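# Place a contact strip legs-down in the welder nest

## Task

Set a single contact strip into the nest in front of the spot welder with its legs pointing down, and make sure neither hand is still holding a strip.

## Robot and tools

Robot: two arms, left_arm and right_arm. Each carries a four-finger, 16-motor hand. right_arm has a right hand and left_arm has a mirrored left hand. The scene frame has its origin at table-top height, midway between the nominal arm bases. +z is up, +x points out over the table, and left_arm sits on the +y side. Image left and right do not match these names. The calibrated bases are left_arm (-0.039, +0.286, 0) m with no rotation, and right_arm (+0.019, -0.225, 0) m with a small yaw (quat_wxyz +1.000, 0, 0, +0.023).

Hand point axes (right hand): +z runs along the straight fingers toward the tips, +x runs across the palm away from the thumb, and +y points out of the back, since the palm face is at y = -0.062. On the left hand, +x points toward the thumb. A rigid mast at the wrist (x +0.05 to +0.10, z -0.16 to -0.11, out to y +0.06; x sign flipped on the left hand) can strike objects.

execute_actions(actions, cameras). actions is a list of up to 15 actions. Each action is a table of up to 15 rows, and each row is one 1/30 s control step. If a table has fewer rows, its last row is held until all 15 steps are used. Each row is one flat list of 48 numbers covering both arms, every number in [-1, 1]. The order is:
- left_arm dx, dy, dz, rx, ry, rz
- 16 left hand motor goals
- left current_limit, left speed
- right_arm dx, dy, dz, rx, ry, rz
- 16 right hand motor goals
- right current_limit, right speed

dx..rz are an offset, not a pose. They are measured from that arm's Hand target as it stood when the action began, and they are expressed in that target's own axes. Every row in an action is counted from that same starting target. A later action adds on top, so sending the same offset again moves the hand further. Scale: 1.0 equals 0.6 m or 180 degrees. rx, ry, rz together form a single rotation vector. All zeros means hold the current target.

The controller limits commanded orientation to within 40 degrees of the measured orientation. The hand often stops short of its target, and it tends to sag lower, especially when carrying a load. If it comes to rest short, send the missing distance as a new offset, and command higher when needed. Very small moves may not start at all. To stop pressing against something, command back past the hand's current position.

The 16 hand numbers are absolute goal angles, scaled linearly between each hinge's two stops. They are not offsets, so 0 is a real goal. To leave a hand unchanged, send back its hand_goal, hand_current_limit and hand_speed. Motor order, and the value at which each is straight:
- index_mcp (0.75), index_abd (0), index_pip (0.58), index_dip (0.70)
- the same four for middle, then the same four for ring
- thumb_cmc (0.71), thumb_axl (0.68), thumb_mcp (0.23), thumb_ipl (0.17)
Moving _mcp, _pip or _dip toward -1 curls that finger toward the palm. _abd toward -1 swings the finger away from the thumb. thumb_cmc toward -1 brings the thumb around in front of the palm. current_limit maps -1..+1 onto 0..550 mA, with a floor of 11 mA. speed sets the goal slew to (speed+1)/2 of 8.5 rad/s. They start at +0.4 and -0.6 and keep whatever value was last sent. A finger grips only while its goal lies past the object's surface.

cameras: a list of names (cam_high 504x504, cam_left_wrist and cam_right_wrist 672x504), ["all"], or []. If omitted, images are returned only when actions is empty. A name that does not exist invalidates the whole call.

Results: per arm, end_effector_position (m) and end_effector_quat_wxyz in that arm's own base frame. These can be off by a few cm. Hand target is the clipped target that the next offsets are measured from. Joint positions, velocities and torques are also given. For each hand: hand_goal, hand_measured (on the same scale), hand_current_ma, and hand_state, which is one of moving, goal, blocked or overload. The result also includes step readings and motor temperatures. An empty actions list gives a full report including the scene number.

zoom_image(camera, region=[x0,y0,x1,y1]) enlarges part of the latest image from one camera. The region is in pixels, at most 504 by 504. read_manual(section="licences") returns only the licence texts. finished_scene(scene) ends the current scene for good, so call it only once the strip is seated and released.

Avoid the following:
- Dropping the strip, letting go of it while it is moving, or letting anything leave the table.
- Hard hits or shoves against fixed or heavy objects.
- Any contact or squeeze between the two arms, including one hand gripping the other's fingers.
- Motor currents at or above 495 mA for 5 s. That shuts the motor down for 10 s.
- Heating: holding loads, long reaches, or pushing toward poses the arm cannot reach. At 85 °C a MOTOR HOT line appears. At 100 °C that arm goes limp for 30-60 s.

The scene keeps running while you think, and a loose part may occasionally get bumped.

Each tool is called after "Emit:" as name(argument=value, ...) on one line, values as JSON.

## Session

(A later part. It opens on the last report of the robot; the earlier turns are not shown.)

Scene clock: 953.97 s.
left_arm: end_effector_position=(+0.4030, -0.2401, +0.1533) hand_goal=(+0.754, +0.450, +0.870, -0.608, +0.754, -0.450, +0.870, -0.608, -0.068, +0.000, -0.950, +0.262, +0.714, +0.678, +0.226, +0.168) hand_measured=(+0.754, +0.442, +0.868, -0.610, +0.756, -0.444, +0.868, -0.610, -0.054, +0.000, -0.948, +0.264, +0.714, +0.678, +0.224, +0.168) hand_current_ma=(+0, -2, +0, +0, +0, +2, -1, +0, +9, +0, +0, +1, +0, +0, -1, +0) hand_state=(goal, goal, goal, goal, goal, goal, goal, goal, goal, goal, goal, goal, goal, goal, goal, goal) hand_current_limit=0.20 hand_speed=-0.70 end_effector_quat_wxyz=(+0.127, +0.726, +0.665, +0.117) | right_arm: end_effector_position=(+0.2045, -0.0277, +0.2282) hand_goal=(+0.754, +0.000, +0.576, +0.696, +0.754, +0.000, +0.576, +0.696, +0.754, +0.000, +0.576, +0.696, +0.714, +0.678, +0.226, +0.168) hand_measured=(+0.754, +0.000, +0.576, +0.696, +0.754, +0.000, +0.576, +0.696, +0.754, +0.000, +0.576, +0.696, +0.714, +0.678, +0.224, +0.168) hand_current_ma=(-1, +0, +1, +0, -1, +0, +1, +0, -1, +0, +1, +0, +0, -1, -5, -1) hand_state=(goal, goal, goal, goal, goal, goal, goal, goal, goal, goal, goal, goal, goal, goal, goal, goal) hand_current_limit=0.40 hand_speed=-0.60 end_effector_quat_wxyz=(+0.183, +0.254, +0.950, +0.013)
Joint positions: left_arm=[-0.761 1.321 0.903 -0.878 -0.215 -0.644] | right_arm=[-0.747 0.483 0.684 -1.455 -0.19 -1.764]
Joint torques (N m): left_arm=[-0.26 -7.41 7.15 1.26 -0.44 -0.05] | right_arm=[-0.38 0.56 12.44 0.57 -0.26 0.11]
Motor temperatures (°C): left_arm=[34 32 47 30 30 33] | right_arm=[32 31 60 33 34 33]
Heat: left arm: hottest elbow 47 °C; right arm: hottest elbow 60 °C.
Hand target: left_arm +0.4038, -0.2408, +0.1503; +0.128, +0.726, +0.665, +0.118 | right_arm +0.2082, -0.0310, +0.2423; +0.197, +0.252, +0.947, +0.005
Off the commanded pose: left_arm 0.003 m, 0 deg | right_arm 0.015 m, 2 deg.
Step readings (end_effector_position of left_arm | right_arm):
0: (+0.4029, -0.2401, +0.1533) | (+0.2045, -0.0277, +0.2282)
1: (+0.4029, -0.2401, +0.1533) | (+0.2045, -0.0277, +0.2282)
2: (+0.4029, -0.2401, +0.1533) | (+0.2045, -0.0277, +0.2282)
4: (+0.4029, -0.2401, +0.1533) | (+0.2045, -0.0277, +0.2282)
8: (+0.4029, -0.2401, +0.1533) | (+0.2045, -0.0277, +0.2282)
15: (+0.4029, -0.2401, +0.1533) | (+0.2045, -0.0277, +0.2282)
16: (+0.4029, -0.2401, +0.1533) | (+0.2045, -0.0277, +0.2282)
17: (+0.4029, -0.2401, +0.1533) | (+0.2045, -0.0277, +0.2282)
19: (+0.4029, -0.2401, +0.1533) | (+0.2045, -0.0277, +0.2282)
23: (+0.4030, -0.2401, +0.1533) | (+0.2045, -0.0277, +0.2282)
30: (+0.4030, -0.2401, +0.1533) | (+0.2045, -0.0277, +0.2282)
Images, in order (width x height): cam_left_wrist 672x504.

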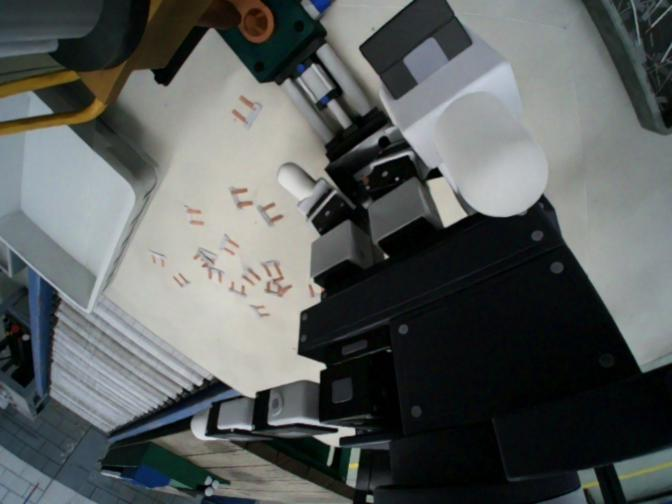

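Emit:
execute_actions(actions=[[[-0.0152,0.0427,-0.0642,0,0,0,0.754,0.45,0.869,-0.609,0.754,-0.45,0.869,-0.609,-0.068,0,-0.95,0.262,0.714,0.678,0.226,0.168,0.2,-0.7,0,0,0,0,0,0,0.754,0,0.576,0.696,0.754,0,0.576,0.696,0.754,0,0.576,0.696,0.714,0.678,0.226,0.168,0.4,-0.6]]], cameras=["cam_left_wrist"])

Emit:
zoom_image(camera="cam_left_wrist", region=[325, 120, 395, 190])

Scene clock: 964.53 s.
left_arm: end_effector_position=(+0.4007, -0.2379, +0.1665) hand_goal=(+0.754, +0.450, +0.870, -0.608, +0.754, -0.450, +0.870, -0.608, -0.068, +0.000, -0.950, +0.262, +0.714, +0.678, +0.226, +0.168) hand_measured=(+0.754, +0.444, +0.868, -0.610, +0.754, -0.446, +0.868, -0.610, -0.054, +0.000, -0.948, +0.264, +0.714, +0.678, +0.224, +0.168) hand_current_ma=(+0, -2, +0, +0, +0, +1, +0, +0, +9, +0, +0, +1, +0, +0, -1, +0) hand_state=(goal, goal, goal, goal, goal, goal, goal, goal, goal, goal, goal, goal, goal, goal, goal, goal) hand_current_limit=0.20 hand_speed=-0.70 end_effector_quat_wxyz=(+0.101, +0.731, +0.665, +0.115) | right_arm: end_effector_position=(+0.2045, -0.0277, +0.2282) hand_goal=(+0.754, +0.000, +0.576, +0.696, +0.754, +0.000, +0.576, +0.696, +0.754, +0.000, +0.576, +0.696, +0.714, +0.678, +0.226, +0.168) hand_measured=(+0.754, +0.000, +0.576, +0.696, +0.754, +0.000, +0.576, +0.696, +0.754, +0.000, +0.576, +0.696, +0.714, +0.678, +0.224, +0.168) hand_current_ma=(-1, +0, +1, +0, -1, +0, +1, +0, -1, +0, +1, +0, +0, -1, -5, -1) hand_state=(goal, goal, goal, goal, goal, goal, goal, goal, goal, goal, goal, goal, goal, goal, goal, goal) hand_current_limit=0.40 hand_speed=-0.60 end_effector_quat_wxyz=(+0.183, +0.254, +0.950, +0.013)
Joint positions: left_arm=[-0.761 1.321 0.956 -0.984 -0.215 -0.644] | right_arm=[-0.747 0.483 0.684 -1.455 -0.19 -1.764]
Joint torques (N m): left_arm=[-0.38 -8.29 12.11 0.29 -0.47 -0.07] | right_arm=[-0.73 0.97 12.59 0.57 -0.3 0.07]
Motor temperatures (°C): left_arm=[34 32 47 30 30 33] | right_arm=[32 31 60 33 34 33]
Heat: left arm: hottest elbow 47 °C; right arm: hottest elbow 60 °C.
Hand target: left_arm +0.4139, -0.2508, +0.1952; +0.128, +0.726, +0.665, +0.118 | right_arm +0.2082, -0.0310, +0.2423; +0.197, +0.252, +0.947, +0.005
Off the commanded pose: left_arm 0.034 m, 3 deg | right_arm 0.015 m, 2 deg.
Step readings (end_effector_position of left_arm | right_arm):
0: (+0.4030, -0.2401, +0.1533) | (+0.2045, -0.0277, +0.2282)
1: (+0.4030, -0.2401, +0.1533) | (+0.2045, -0.0277, +0.2282)
2: (+0.4024, -0.2396, +0.1529) | (+0.2045, -0.0277, +0.2282)
4: (+0.3992, -0.2366, +0.1515) | (+0.2045, -0.0277, +0.2282)
8: (+0.3970, -0.2345, +0.1559) | (+0.2045, -0.0277, +0.2282)
15: (+0.4013, -0.2385, +0.1668) | (+0.2045, -0.0277, +0.2282)
Images, in order (width x height): cam_left_wrist 672x504.

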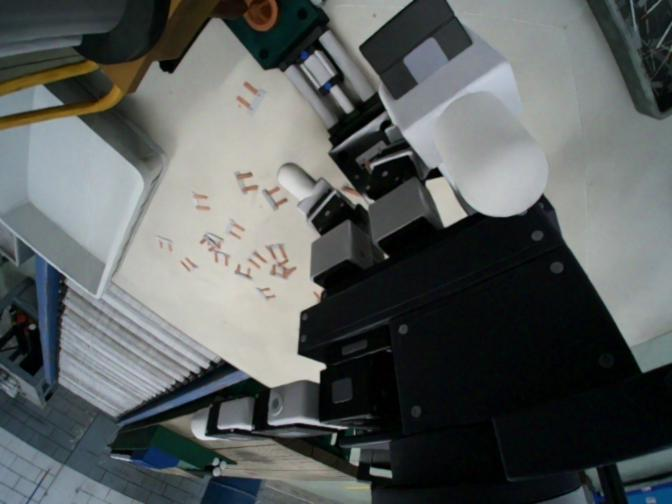

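Scaled by 7.200 from the camera's 672x504 image, which has a finer 960x720 frame.

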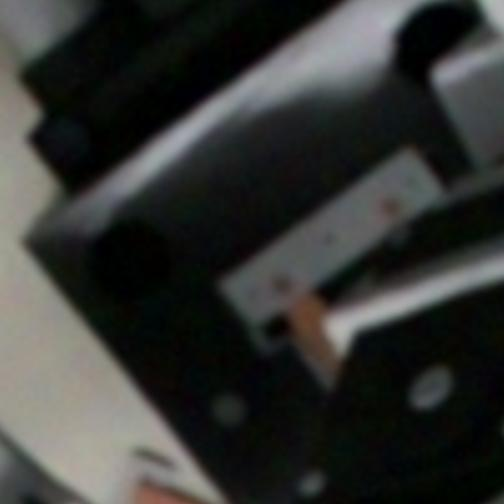

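Emit:
zoom_image(camera="cam_left_wrist", region=[350, 135, 390, 175])

Scaled by 12.600 from the camera's 672x504 image, which has a finer 960x720 frame.

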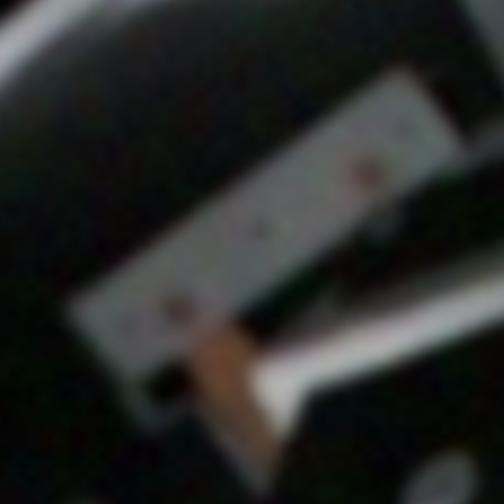

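Emit:
execute_actions(actions=[[[0.0137,-0.0334,0.0448,0,0,0,0.754,0.22,0.869,-0.609,0.754,-0.22,0.869,-0.609,-0.068,0,-0.95,0.262,0.714,0.678,0.226,0.168,0.2,-0.7,0,0,0,0,0,0,0.754,0,0.576,0.696,0.754,0,0.576,0.696,0.754,0,0.576,0.696,0.714,0.678,0.226,0.168,0.4,-0.6]]], cameras=["cam_left_wrist"])

Emit:
zoom_image(camera="cam_left_wrist", region=[345, 145, 385, 185])

Scene clock: 1029.83 s.
left_arm: end_effector_position=(+0.4038, -0.2409, +0.1608) hand_goal=(+0.754, +0.220, +0.870, -0.608, +0.754, -0.220, +0.870, -0.608, -0.068, +0.000, -0.950, +0.262, +0.714, +0.678, +0.226, +0.168) hand_measured=(+0.754, +0.222, +0.868, -0.610, +0.754, -0.222, +0.868, -0.610, -0.054, +0.000, -0.948, +0.264, +0.714, +0.678, +0.224, +0.168) hand_current_ma=(+0, +0, +0, +0, +0, +0, +0, +0, +9, +0, +0, +1, +0, +0, -1, +0) hand_state=(goal, goal, goal, goal, goal, goal, goal, goal, goal, goal, goal, goal, goal, goal, goal, goal) hand_current_limit=0.20 hand_speed=-0.70 end_effector_quat_wxyz=(+0.120, +0.728, +0.665, +0.117) | right_arm: end_effector_position=(+0.2045, -0.0277, +0.2282) hand_goal=(+0.754, +0.000, +0.576, +0.696, +0.754, +0.000, +0.576, +0.696, +0.754, +0.000, +0.576, +0.696, +0.714, +0.678, +0.226, +0.168) hand_measured=(+0.754, +0.000, +0.576, +0.696, +0.754, +0.000, +0.576, +0.696, +0.754, +0.000, +0.576, +0.696, +0.714, +0.678, +0.224, +0.168) hand_current_ma=(-1, +0, +1, +0, -1, +0, +1, +0, -1, +0, +1, +0, +0, -1, -5, -1) hand_state=(goal, goal, goal, goal, goal, goal, goal, goal, goal, goal, goal, goal, goal, goal, goal, goal) hand_current_limit=0.40 hand_speed=-0.60 end_effector_quat_wxyz=(+0.183, +0.254, +0.950, +0.013)
Joint positions: left_arm=[-0.761 1.321 0.928 -0.917 -0.215 -0.644] | right_arm=[-0.747 0.483 0.684 -1.455 -0.19 -1.764]
Joint torques (N m): left_arm=[-0.26 -8.23 7.31 1.26 -0.44 -0.05] | right_arm=[-0.44 -0.21 12.53 0.69 -0.25 0.12]
Motor temperatures (°C): left_arm=[34 32 50 30 30 33] | right_arm=[32 30 60 33 34 33]
Heat: left arm: hottest elbow 50 °C; right arm: hottest elbow 60 °C.
Hand target: left_arm +0.4051, -0.2419, +0.1632; +0.128, +0.726, +0.665, +0.118 | right_arm +0.2082, -0.0310, +0.2423; +0.197, +0.252, +0.947, +0.005
Off the commanded pose: left_arm 0.003 m, 1 deg | right_arm 0.015 m, 2 deg.
Step readings (end_effector_position of left_arm | right_arm):
0: (+0.4007, -0.2379, +0.1665) | (+0.2045, -0.0277, +0.2282)
1: (+0.4007, -0.2379, +0.1665) | (+0.2045, -0.0277, +0.2282)
2: (+0.4009, -0.2382, +0.1666) | (+0.2045, -0.0277, +0.2282)
4: (+0.4031, -0.2402, +0.1680) | (+0.2045, -0.0277, +0.2282)
8: (+0.4061, -0.2431, +0.1673) | (+0.2045, -0.0277, +0.2282)
15: (+0.4033, -0.2405, +0.1605) | (+0.2045, -0.0277, +0.2282)
Images, in order (width x height): cam_left_wrist 672x504.

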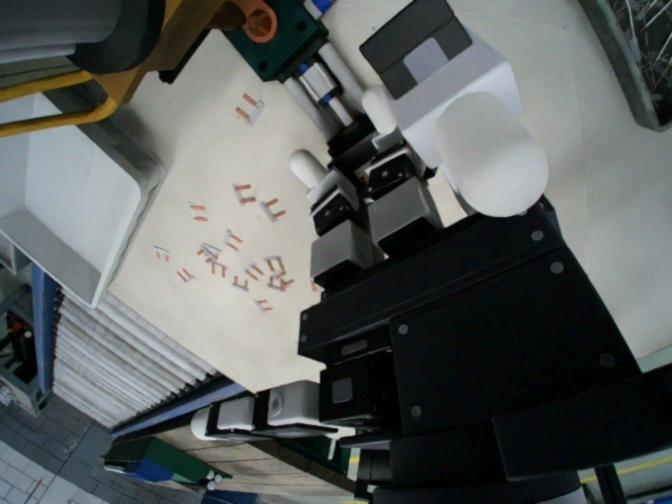

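Scaled by 12.600 from the camera's 672x504 image, which has a finer 960x720 frame.

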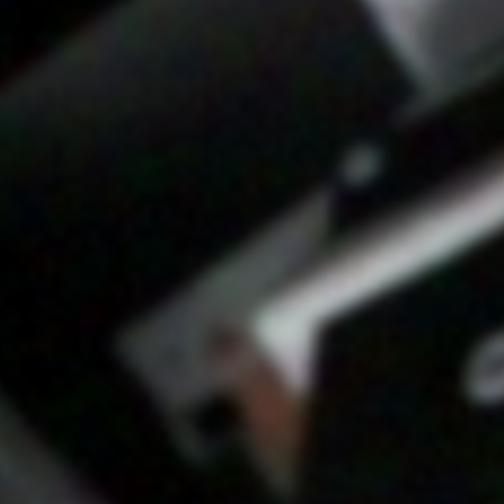

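Emit:
execute_actions(actions=[[[0.0009,-0.006,0.0115,0,0,0,0.754,0.22,0.869,-0.609,0.754,-0.22,0.869,-0.609,-0.068,0,-0.95,0.262,0.714,0.678,0.226,0.168,0.2,-0.7,0,0,0,0,0,0,0.754,0,0.576,0.696,0.754,0,0.576,0.696,0.754,0,0.576,0.696,0.714,0.678,0.226,0.168,0.4,-0.6]],[[0,0,0,0,0,0,0.754,0.13,0.869,-0.609,0.754,-0.13,0.869,-0.609,-0.068,0,-0.95,0.262,0.714,0.678,0.226,0.168,0.2,-0.8,0,0,0,0,0,0,0.754,0,0.576,0.696,0.754,0,0.576,0.696,0.754,0,0.576,0.696,0.714,0.678,0.226,0.168,0.4,-0.6]],[[0,0,0,0,0,0,0.754,0.09,0.869,-0.609,0.754,-0.09,0.869,-0.609,-0.068,0,-0.95,0.262,0.714,0.678,0.226,0.168,0.2,-0.8,0,0,0,0,0,0,0.754,0,0.576,0.696,0.754,0,0.576,0.696,0.754,0,0.576,0.696,0.714,0.678,0.226,0.168,0.4,-0.6]]], cameras=["cam_left_wrist"])

Emit:
zoom_image(camera="cam_left_wrist", region=[345, 145, 385, 185])

Scene clock: 1041.23 s.
left_arm: end_effector_position=(+0.4029, -0.2401, +0.1559) hand_goal=(+0.754, +0.090, +0.870, -0.608, +0.754, -0.090, +0.870, -0.608, -0.068, +0.000, -0.950, +0.262, +0.714, +0.678, +0.226, +0.168) hand_measured=(+0.754, +0.094, +0.868, -0.610, +0.754, -0.092, +0.868, -0.610, -0.054, +0.000, -0.948, +0.264, +0.714, +0.678, +0.224, +0.168) hand_current_ma=(+0, +1, +0, +0, +0, +0, +0, +0, +9, +0, +0, +1, +0, +0, -1, +0) hand_state=(goal, goal, goal, goal, goal, goal, goal, goal, goal, goal, goal, goal, goal, goal, goal, goal) hand_current_limit=0.20 hand_speed=-0.80 end_effector_quat_wxyz=(+0.123, +0.727, +0.665, +0.117) | right_arm: end_effector_position=(+0.2045, -0.0277, +0.2282) hand_goal=(+0.754, +0.000, +0.576, +0.696, +0.754, +0.000, +0.576, +0.696, +0.754, +0.000, +0.576, +0.696, +0.714, +0.678, +0.226, +0.168) hand_measured=(+0.754, +0.000, +0.576, +0.696, +0.754, +0.000, +0.576, +0.696, +0.754, +0.000, +0.576, +0.696, +0.714, +0.678, +0.224, +0.168) hand_current_ma=(-1, +0, +1, +0, -1, +0, +1, +0, -1, +0, +1, +0, +0, -1, -5, -1) hand_state=(goal, goal, goal, goal, goal, goal, goal, goal, goal, goal, goal, goal, goal, goal, goal, goal) hand_current_limit=0.40 hand_speed=-0.60 end_effector_quat_wxyz=(+0.183, +0.254, +0.950, +0.013)
Joint positions: left_arm=[-0.761 1.321 0.912 -0.895 -0.215 -0.644] | right_arm=[-0.747 0.483 0.684 -1.455 -0.19 -1.764]
Joint torques (N m): left_arm=[-0.26 -7.77 7.2 1.32 -0.45 -0.06] | right_arm=[-0.09 0.85 12.42 0.73 -0.3 0.1]
Motor temperatures (°C): left_arm=[34 32 50 30 30 33] | right_arm=[32 30 60 33 34 33]
Heat: left arm: hottest elbow 50 °C; right arm: hottest elbow 60 °C.
Hand target: left_arm +0.4040, -0.2412, +0.1554; +0.128, +0.726, +0.665, +0.118 | right_arm +0.2082, -0.0310, +0.2423; +0.197, +0.252, +0.947, +0.005
Off the commanded pose: left_arm 0.002 m, 1 deg | right_arm 0.015 m, 2 deg.
Step readings (end_effector_position of left_arm | right_arm):
0: (+0.4038, -0.2409, +0.1608) | (+0.2045, -0.0277, +0.2282)
1: (+0.4038, -0.2409, +0.1608) | (+0.2045, -0.0277, +0.2282)
2: (+0.4038, -0.2410, +0.1607) | (+0.2045, -0.0277, +0.2282)
4: (+0.4041, -0.2412, +0.1598) | (+0.2045, -0.0277, +0.2282)
8: (+0.4030, -0.2402, +0.1566) | (+0.2045, -0.0277, +0.2282)
15: (+0.4029, -0.2401, +0.1558) | (+0.2045, -0.0277, +0.2282)
16: (+0.4029, -0.2401, +0.1559) | (+0.2045, -0.0277, +0.2282)
17: (+0.4029, -0.2401, +0.1559) | (+0.2045, -0.0277, +0.2282)
19: (+0.4029, -0.2401, +0.1559) | (+0.2045, -0.0277, +0.2282)
23: (+0.4029, -0.2401, +0.1559) | (+0.2045, -0.0277, +0.2282)
30: (+0.4029, -0.2401, +0.1559) | (+0.2045, -0.0277, +0.2282)
31: (+0.4029, -0.2401, +0.1559) | (+0.2045, -0.0277, +0.2282)
32: (+0.4029, -0.2401, +0.1559) | (+0.2045, -0.0277, +0.2282)
34: (+0.4029, -0.2401, +0.1559) | (+0.2045, -0.0277, +0.2282)
38: (+0.4029, -0.2401, +0.1559) | (+0.2045, -0.0277, +0.2282)
45: (+0.4029, -0.2401, +0.1559) | (+0.2045, -0.0277, +0.2282)
Images, in order (width x height): cam_left_wrist 672x504.

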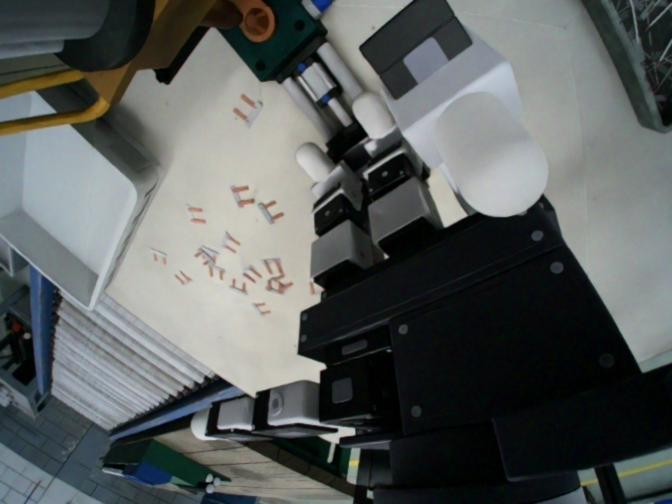

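Scaled by 12.600 from the camera's 672x504 image, which has a finer 960x720 frame.

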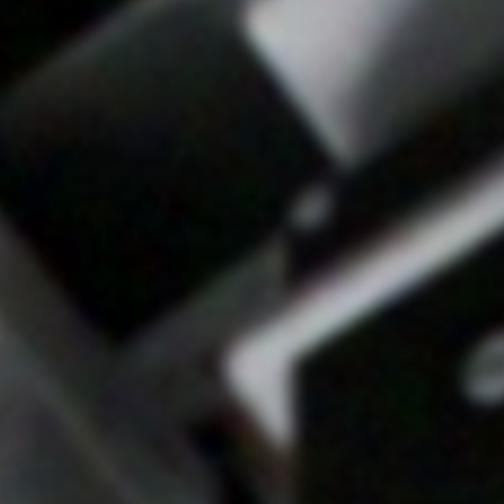

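Emit:
execute_actions(actions=[[[0,0,0,0,0,0,0.754,0.19,0.869,-0.609,0.754,-0.19,0.869,-0.609,-0.068,0,-0.95,0.262,0.714,0.678,0.226,0.168,0.2,-0.7,0,0,0,0,0,0,0.754,0,0.576,0.696,0.754,0,0.576,0.696,0.754,0,0.576,0.696,0.714,0.678,0.226,0.168,0.4,-0.6]],[[0.0002,-0.002,0.0045,0,0,0,0.754,0.17,0.869,-0.609,0.754,-0.17,0.869,-0.609,-0.068,0,-0.95,0.262,0.714,0.678,0.226,0.168,0.2,-0.7,0,0,0,0,0,0,0.754,0,0.576,0.696,0.754,0,0.576,0.696,0.754,0,0.576,0.696,0.714,0.678,0.226,0.168,0.4,-0.6]],[[0,0,0,0,0,0,0.754,0.12,0.869,-0.609,0.754,-0.12,0.869,-0.609,-0.068,0,-0.95,0.262,0.714,0.678,0.226,0.168,0.2,-0.85,0,0,0,0,0,0,0.754,0,0.576,0.696,0.754,0,0.576,0.696,0.754,0,0.576,0.696,0.714,0.678,0.226,0.168,0.4,-0.6]]])

Scene clock: 1051.80 s.
left_arm: end_effector_position=(+0.4027, -0.2399, +0.1542) hand_goal=(+0.754, +0.120, +0.870, -0.608, +0.754, -0.120, +0.870, -0.608, -0.068, +0.000, -0.950, +0.262, +0.714, +0.678, +0.226, +0.168) hand_measured=(+0.754, +0.122, +0.868, -0.610, +0.754, -0.122, +0.868, -0.610, -0.054, +0.000, -0.948, +0.264, +0.714, +0.678, +0.224, +0.168) hand_current_ma=(+0, +1, +0, +0, +0, +0, +0, +0, +9, +0, +0, +1, +0, +0, -1, +0) hand_state=(goal, goal, goal, goal, goal, goal, goal, goal, goal, goal, goal, goal, goal, goal, goal, goal) hand_current_limit=0.20 hand_speed=-0.85 end_effector_quat_wxyz=(+0.124, +0.727, +0.665, +0.117) | right_arm: end_effector_position=(+0.2045, -0.0277, +0.2282) hand_goal=(+0.754, +0.000, +0.576, +0.696, +0.754, +0.000, +0.576, +0.696, +0.754, +0.000, +0.576, +0.696, +0.714, +0.678, +0.226, +0.168) hand_measured=(+0.754, +0.000, +0.576, +0.696, +0.754, +0.000, +0.576, +0.696, +0.754, +0.000, +0.576, +0.696, +0.714, +0.678, +0.224, +0.168) hand_current_ma=(-1, +0, +1, +0, -1, +0, +1, +0, -1, +0, +1, +0, +0, -1, -5, -1) hand_state=(goal, goal, goal, goal, goal, goal, goal, goal, goal, goal, goal, goal, goal, goal, goal, goal) hand_current_limit=0.40 hand_speed=-0.60 end_effector_quat_wxyz=(+0.183, +0.254, +0.950, +0.013)
Joint positions: left_arm=[-0.761 1.321 0.907 -0.887 -0.215 -0.644] | right_arm=[-0.747 0.483 0.684 -1.455 -0.19 -1.764]
Joint torques (N m): left_arm=[-0.32 -7.53 7.2 1.35 -0.45 -0.06] | right_arm=[-1.14 0.79 12.46 0.7 -0.31 0.11]
Motor temperatures (°C): left_arm=[34 32 49 30 30 33] | right_arm=[32 30 60 33 34 33]
Heat: left arm: hottest elbow 49 °C; right arm: hottest elbow 60 °C.
Hand target: left_arm +0.4039, -0.2411, +0.1526; +0.128, +0.726, +0.665, +0.118 | right_arm +0.2082, -0.0310, +0.2423; +0.197, +0.252, +0.947, +0.005
Off the commanded pose: left_arm 0.002 m, 0 deg | right_arm 0.015 m, 2 deg.
Step readings (end_effector_position of left_arm | right_arm):
0: (+0.4029, -0.2401, +0.1559) | (+0.2045, -0.0277, +0.2282)
1: (+0.4029, -0.2401, +0.1559) | (+0.2045, -0.0277, +0.2282)
2: (+0.4029, -0.2401, +0.1559) | (+0.2045, -0.0277, +0.2282)
4: (+0.4029, -0.2401, +0.1559) | (+0.2045, -0.0277, +0.2282)
8: (+0.4029, -0.2401, +0.1559) | (+0.2045, -0.0277, +0.2282)
15: (+0.4029, -0.2401, +0.1559) | (+0.2045, -0.0277, +0.2282)
16: (+0.4029, -0.2401, +0.1559) | (+0.2045, -0.0277, +0.2282)
17: (+0.4030, -0.2402, +0.1559) | (+0.2045, -0.0277, +0.2282)
19: (+0.4034, -0.2405, +0.1562) | (+0.2045, -0.0277, +0.2282)
23: (+0.4037, -0.2409, +0.1561) | (+0.2045, -0.0277, +0.2282)
30: (+0.4027, -0.2399, +0.1542) | (+0.2045, -0.0277, +0.2282)
31: (+0.4027, -0.2399, +0.1542) | (+0.2045, -0.0277, +0.2282)
32: (+0.4027, -0.2399, +0.1542) | (+0.2045, -0.0277, +0.2282)
34: (+0.4027, -0.2399, +0.1542) | (+0.2045, -0.0277, +0.2282)
38: (+0.4027, -0.2399, +0.1542) | (+0.2045, -0.0277, +0.2282)
45: (+0.4027, -0.2399, +0.1542) | (+0.2045, -0.0277, +0.2282)

Emit:
execute_actions(actions=[[[0,0,0,0,0,0,0.754,0.09,0.869,-0.609,0.754,-0.09,0.869,-0.609,-0.068,0,-0.95,0.262,0.714,0.678,0.226,0.168,0.2,-0.9,0,0,0,0,0,0,0.754,0,0.576,0.696,0.754,0,0.576,0.696,0.754,0,0.576,0.696,0.714,0.678,0.226,0.168,0.4,-0.6]]], cameras=["cam_left_wrist"])

Emit:
zoom_image(camera="cam_left_wrist", region=[345, 150, 380, 185])

Scene clock: 1057.60 s.
left_arm: end_effector_position=(+0.4027, -0.2399, +0.1542) hand_goal=(+0.754, +0.090, +0.870, -0.608, +0.754, -0.090, +0.870, -0.608, -0.068, +0.000, -0.950, +0.262, +0.714, +0.678, +0.226, +0.168) hand_measured=(+0.754, +0.094, +0.868, -0.610, +0.754, -0.092, +0.868, -0.610, -0.054, +0.000, -0.948, +0.264, +0.714, +0.678, +0.224, +0.168) hand_current_ma=(+0, +1, +0, +0, +0, +0, +0, +0, +9, +0, +0, +1, +0, +0, -1, +0) hand_state=(goal, goal, goal, goal, goal, goal, goal, goal, goal, goal, goal, goal, goal, goal, goal, goal) hand_current_limit=0.20 hand_speed=-0.90 end_effector_quat_wxyz=(+0.124, +0.727, +0.665, +0.117) | right_arm: end_effector_position=(+0.2045, -0.0277, +0.2282) hand_goal=(+0.754, +0.000, +0.576, +0.696, +0.754, +0.000, +0.576, +0.696, +0.754, +0.000, +0.576, +0.696, +0.714, +0.678, +0.226, +0.168) hand_measured=(+0.754, +0.000, +0.576, +0.696, +0.754, +0.000, +0.576, +0.696, +0.754, +0.000, +0.576, +0.696, +0.714, +0.678, +0.224, +0.168) hand_current_ma=(-1, +0, +1, +0, -1, +0, +1, +0, -1, +0, +1, +0, +0, -1, -5, -1) hand_state=(goal, goal, goal, goal, goal, goal, goal, goal, goal, goal, goal, goal, goal, goal, goal, goal) hand_current_limit=0.40 hand_speed=-0.60 end_effector_quat_wxyz=(+0.183, +0.254, +0.950, +0.013)
Joint positions: left_arm=[-0.761 1.321 0.907 -0.887 -0.215 -0.644] | right_arm=[-0.747 0.483 0.684 -1.455 -0.19 -1.764]
Joint torques (N m): left_arm=[-0.32 -7.53 7.19 1.35 -0.45 -0.06] | right_arm=[-0.32 1.08 12.48 0.77 -0.26 0.07]
Motor temperatures (°C): left_arm=[34 32 49 30 30 33] | right_arm=[32 30 60 33 34 33]
Heat: left arm: hottest elbow 49 °C; right arm: hottest elbow 60 °C.
Hand target: left_arm +0.4039, -0.2411, +0.1526; +0.128, +0.726, +0.665, +0.118 | right_arm +0.2082, -0.0310, +0.2423; +0.197, +0.252, +0.947, +0.005
Off the commanded pose: left_arm 0.002 m, 0 deg | right_arm 0.015 m, 2 deg.
Step readings (end_effector_position of left_arm | right_arm):
0: (+0.4027, -0.2399, +0.1542) | (+0.2045, -0.0277, +0.2282)
1: (+0.4027, -0.2399, +0.1542) | (+0.2045, -0.0277, +0.2282)
2: (+0.4027, -0.2399, +0.1542) | (+0.2045, -0.0277, +0.2282)
4: (+0.4027, -0.2399, +0.1542) | (+0.2045, -0.0277, +0.2282)
8: (+0.4027, -0.2399, +0.1542) | (+0.2045, -0.0277, +0.2282)
15: (+0.4027, -0.2399, +0.1542) | (+0.2045, -0.0277, +0.2282)
Images, in order (width x height): cam_left_wrist 672x504.

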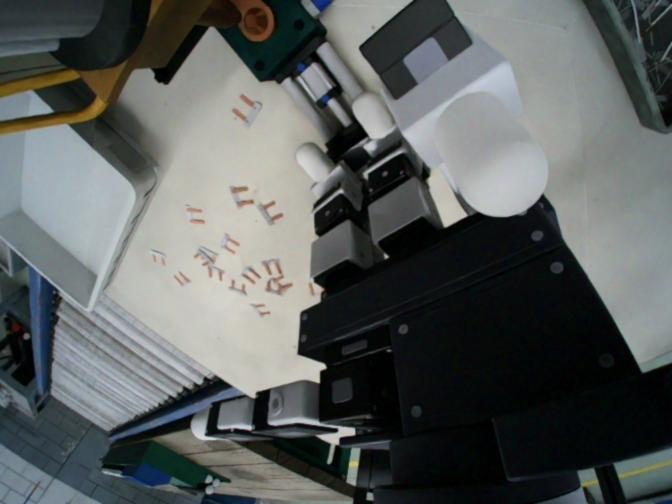

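Scaled by 14.400 from the camera's 672x504 image, which has a finer 960x720 frame.

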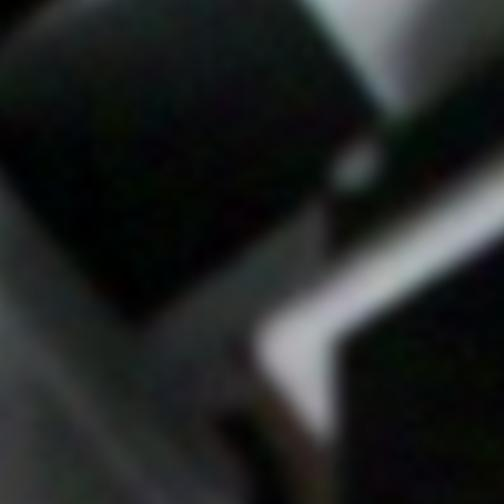

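Emit:
execute_actions(actions=[[[0,0,0,0,0,0,0.754,0.19,0.869,-0.609,0.754,-0.19,0.869,-0.609,-0.068,0,-0.95,0.262,0.714,0.678,0.226,0.168,0.2,-0.7,0,0,0,0,0,0,0.754,0,0.576,0.696,0.754,0,0.576,0.696,0.754,0,0.576,0.696,0.714,0.678,0.226,0.168,0.4,-0.6]],[[0,-0.0013,0.0036,0,0,0,0.754,0.17,0.869,-0.609,0.754,-0.17,0.869,-0.609,-0.068,0,-0.95,0.262,0.714,0.678,0.226,0.168,0.2,-0.7,0,0,0,0,0,0,0.754,0,0.576,0.696,0.754,0,0.576,0.696,0.754,0,0.576,0.696,0.714,0.678,0.226,0.168,0.4,-0.6]],[[0,0,0,0,0,0,0.754,0.12,0.869,-0.609,0.754,-0.12,0.869,-0.609,-0.068,0,-0.95,0.262,0.714,0.678,0.226,0.168,0.2,-0.85,0,0,0,0,0,0,0.754,0,0.576,0.696,0.754,0,0.576,0.696,0.754,0,0.576,0.696,0.714,0.678,0.226,0.168,0.4,-0.6]],[[0,0,0,0,0,0,0.754,0.09,0.869,-0.609,0.754,-0.09,0.869,-0.609,-0.068,0,-0.95,0.262,0.714,0.678,0.226,0.168,0.2,-0.9,0,0,0,0,0,0,0.754,0,0.576,0.696,0.754,0,0.576,0.696,0.754,0,0.576,0.696,0.714,0.678,0.226,0.168,0.4,-0.6]]], cameras=["cam_left_wrist"])

Emit:
zoom_image(camera="cam_left_wrist", region=[345, 150, 380, 185])

Scene clock: 1082.63 s.
left_arm: end_effector_position=(+0.4037, -0.2409, +0.1549) hand_goal=(+0.754, +0.090, +0.870, -0.608, +0.754, -0.090, +0.870, -0.608, -0.068, +0.000, -0.950, +0.262, +0.714, +0.678, +0.226, +0.168) hand_measured=(+0.754, +0.094, +0.868, -0.610, +0.754, -0.092, +0.868, -0.610, -0.054, +0.000, -0.948, +0.264, +0.714, +0.678, +0.224, +0.168) hand_current_ma=(+0, +1, +0, +0, +0, +0, +0, +0, +9, +0, +0, +1, +0, +0, -1, +0) hand_state=(goal, goal, goal, goal, goal, goal, goal, goal, goal, goal, goal, goal, goal, goal, goal, goal) hand_current_limit=0.20 hand_speed=-0.90 end_effector_quat_wxyz=(+0.128, +0.726, +0.665, +0.117) | right_arm: end_effector_position=(+0.2045, -0.0277, +0.2282) hand_goal=(+0.754, +0.000, +0.576, +0.696, +0.754, +0.000, +0.576, +0.696, +0.754, +0.000, +0.576, +0.696, +0.714, +0.678, +0.226, +0.168) hand_measured=(+0.754, +0.000, +0.576, +0.696, +0.754, +0.000, +0.576, +0.696, +0.754, +0.000, +0.576, +0.696, +0.714, +0.678, +0.224, +0.168) hand_current_ma=(-1, +0, +1, +0, -1, +0, +1, +0, -1, +0, +1, +0, +0, -1, -5, -1) hand_state=(goal, goal, goal, goal, goal, goal, goal, goal, goal, goal, goal, goal, goal, goal, goal, goal) hand_current_limit=0.40 hand_speed=-0.60 end_effector_quat_wxyz=(+0.183, +0.254, +0.950, +0.013)
Joint positions: left_arm=[-0.761 1.321 0.907 -0.88 -0.215 -0.644] | right_arm=[-0.747 0.483 0.684 -1.455 -0.19 -1.764]
Joint torques (N m): left_arm=[-0.26 -7.36 6.89 1.35 -0.45 -0.06] | right_arm=[-0.09 0.5 12.53 0.91 -0.27 0.09]
Motor temperatures (°C): left_arm=[34 32 47 30 30 33] | right_arm=[32 30 60 33 34 33]
Heat: left arm: hottest elbow 47 °C; right arm: hottest elbow 60 °C.
Hand target: left_arm +0.4039, -0.2411, +0.1503; +0.128, +0.726, +0.665, +0.118 | right_arm +0.2082, -0.0310, +0.2423; +0.197, +0.252, +0.947, +0.005
Off the commanded pose: left_arm 0.005 m, 0 deg | right_arm 0.015 m, 2 deg.
Step readings (end_effector_position of left_arm | right_arm):
0: (+0.4027, -0.2399, +0.1542) | (+0.2045, -0.0277, +0.2282)
1: (+0.4027, -0.2399, +0.1542) | (+0.2045, -0.0277, +0.2282)
2: (+0.4027, -0.2399, +0.1542) | (+0.2045, -0.0277, +0.2282)
4: (+0.4027, -0.2399, +0.1542) | (+0.2045, -0.0277, +0.2282)
8: (+0.4027, -0.2399, +0.1542) | (+0.2045, -0.0277, +0.2282)
15: (+0.4027, -0.2399, +0.1542) | (+0.2045, -0.0277, +0.2282)
16: (+0.4027, -0.2399, +0.1542) | (+0.2045, -0.0277, +0.2282)
17: (+0.4028, -0.2399, +0.1542) | (+0.2045, -0.0277, +0.2282)
19: (+0.4031, -0.2403, +0.1545) | (+0.2045, -0.0277, +0.2282)
23: (+0.4036, -0.2408, +0.1549) | (+0.2045, -0.0277, +0.2282)
30: (+0.4037, -0.2409, +0.1549) | (+0.2045, -0.0277, +0.2282)
31: (+0.4037, -0.2409, +0.1549) | (+0.2045, -0.0277, +0.2282)
32: (+0.4037, -0.2409, +0.1549) | (+0.2045, -0.0277, +0.2282)
34: (+0.4037, -0.2409, +0.1549) | (+0.2045, -0.0277, +0.2282)
38: (+0.4037, -0.2409, +0.1549) | (+0.2045, -0.0277, +0.2282)
45: (+0.4037, -0.2409, +0.1549) | (+0.2045, -0.0277, +0.2282)
46: (+0.4037, -0.2409, +0.1549) | (+0.2045, -0.0277, +0.2282)
47: (+0.4037, -0.2409, +0.1549) | (+0.2045, -0.0277, +0.2282)
49: (+0.4037, -0.2409, +0.1549) | (+0.2045, -0.0277, +0.2282)
53: (+0.4037, -0.2409, +0.1549) | (+0.2045, -0.0277, +0.2282)
60: (+0.4037, -0.2409, +0.1549) | (+0.2045, -0.0277, +0.2282)
Images, in order (width x height): cam_left_wrist 672x504.

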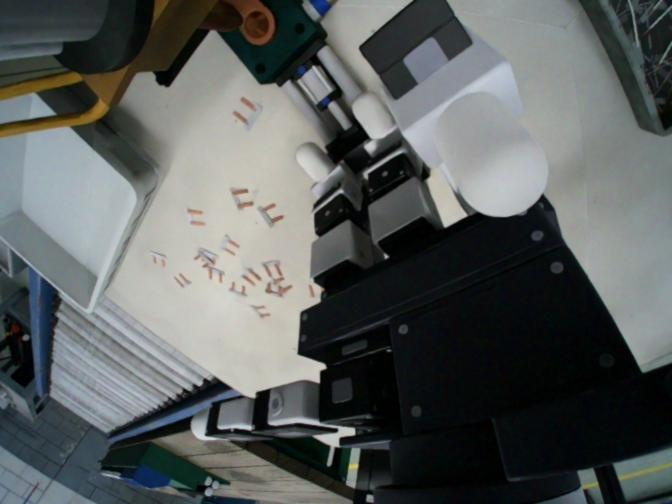

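Scaled by 14.400 from the camera's 672x504 image, which has a finer 960x720 frame.

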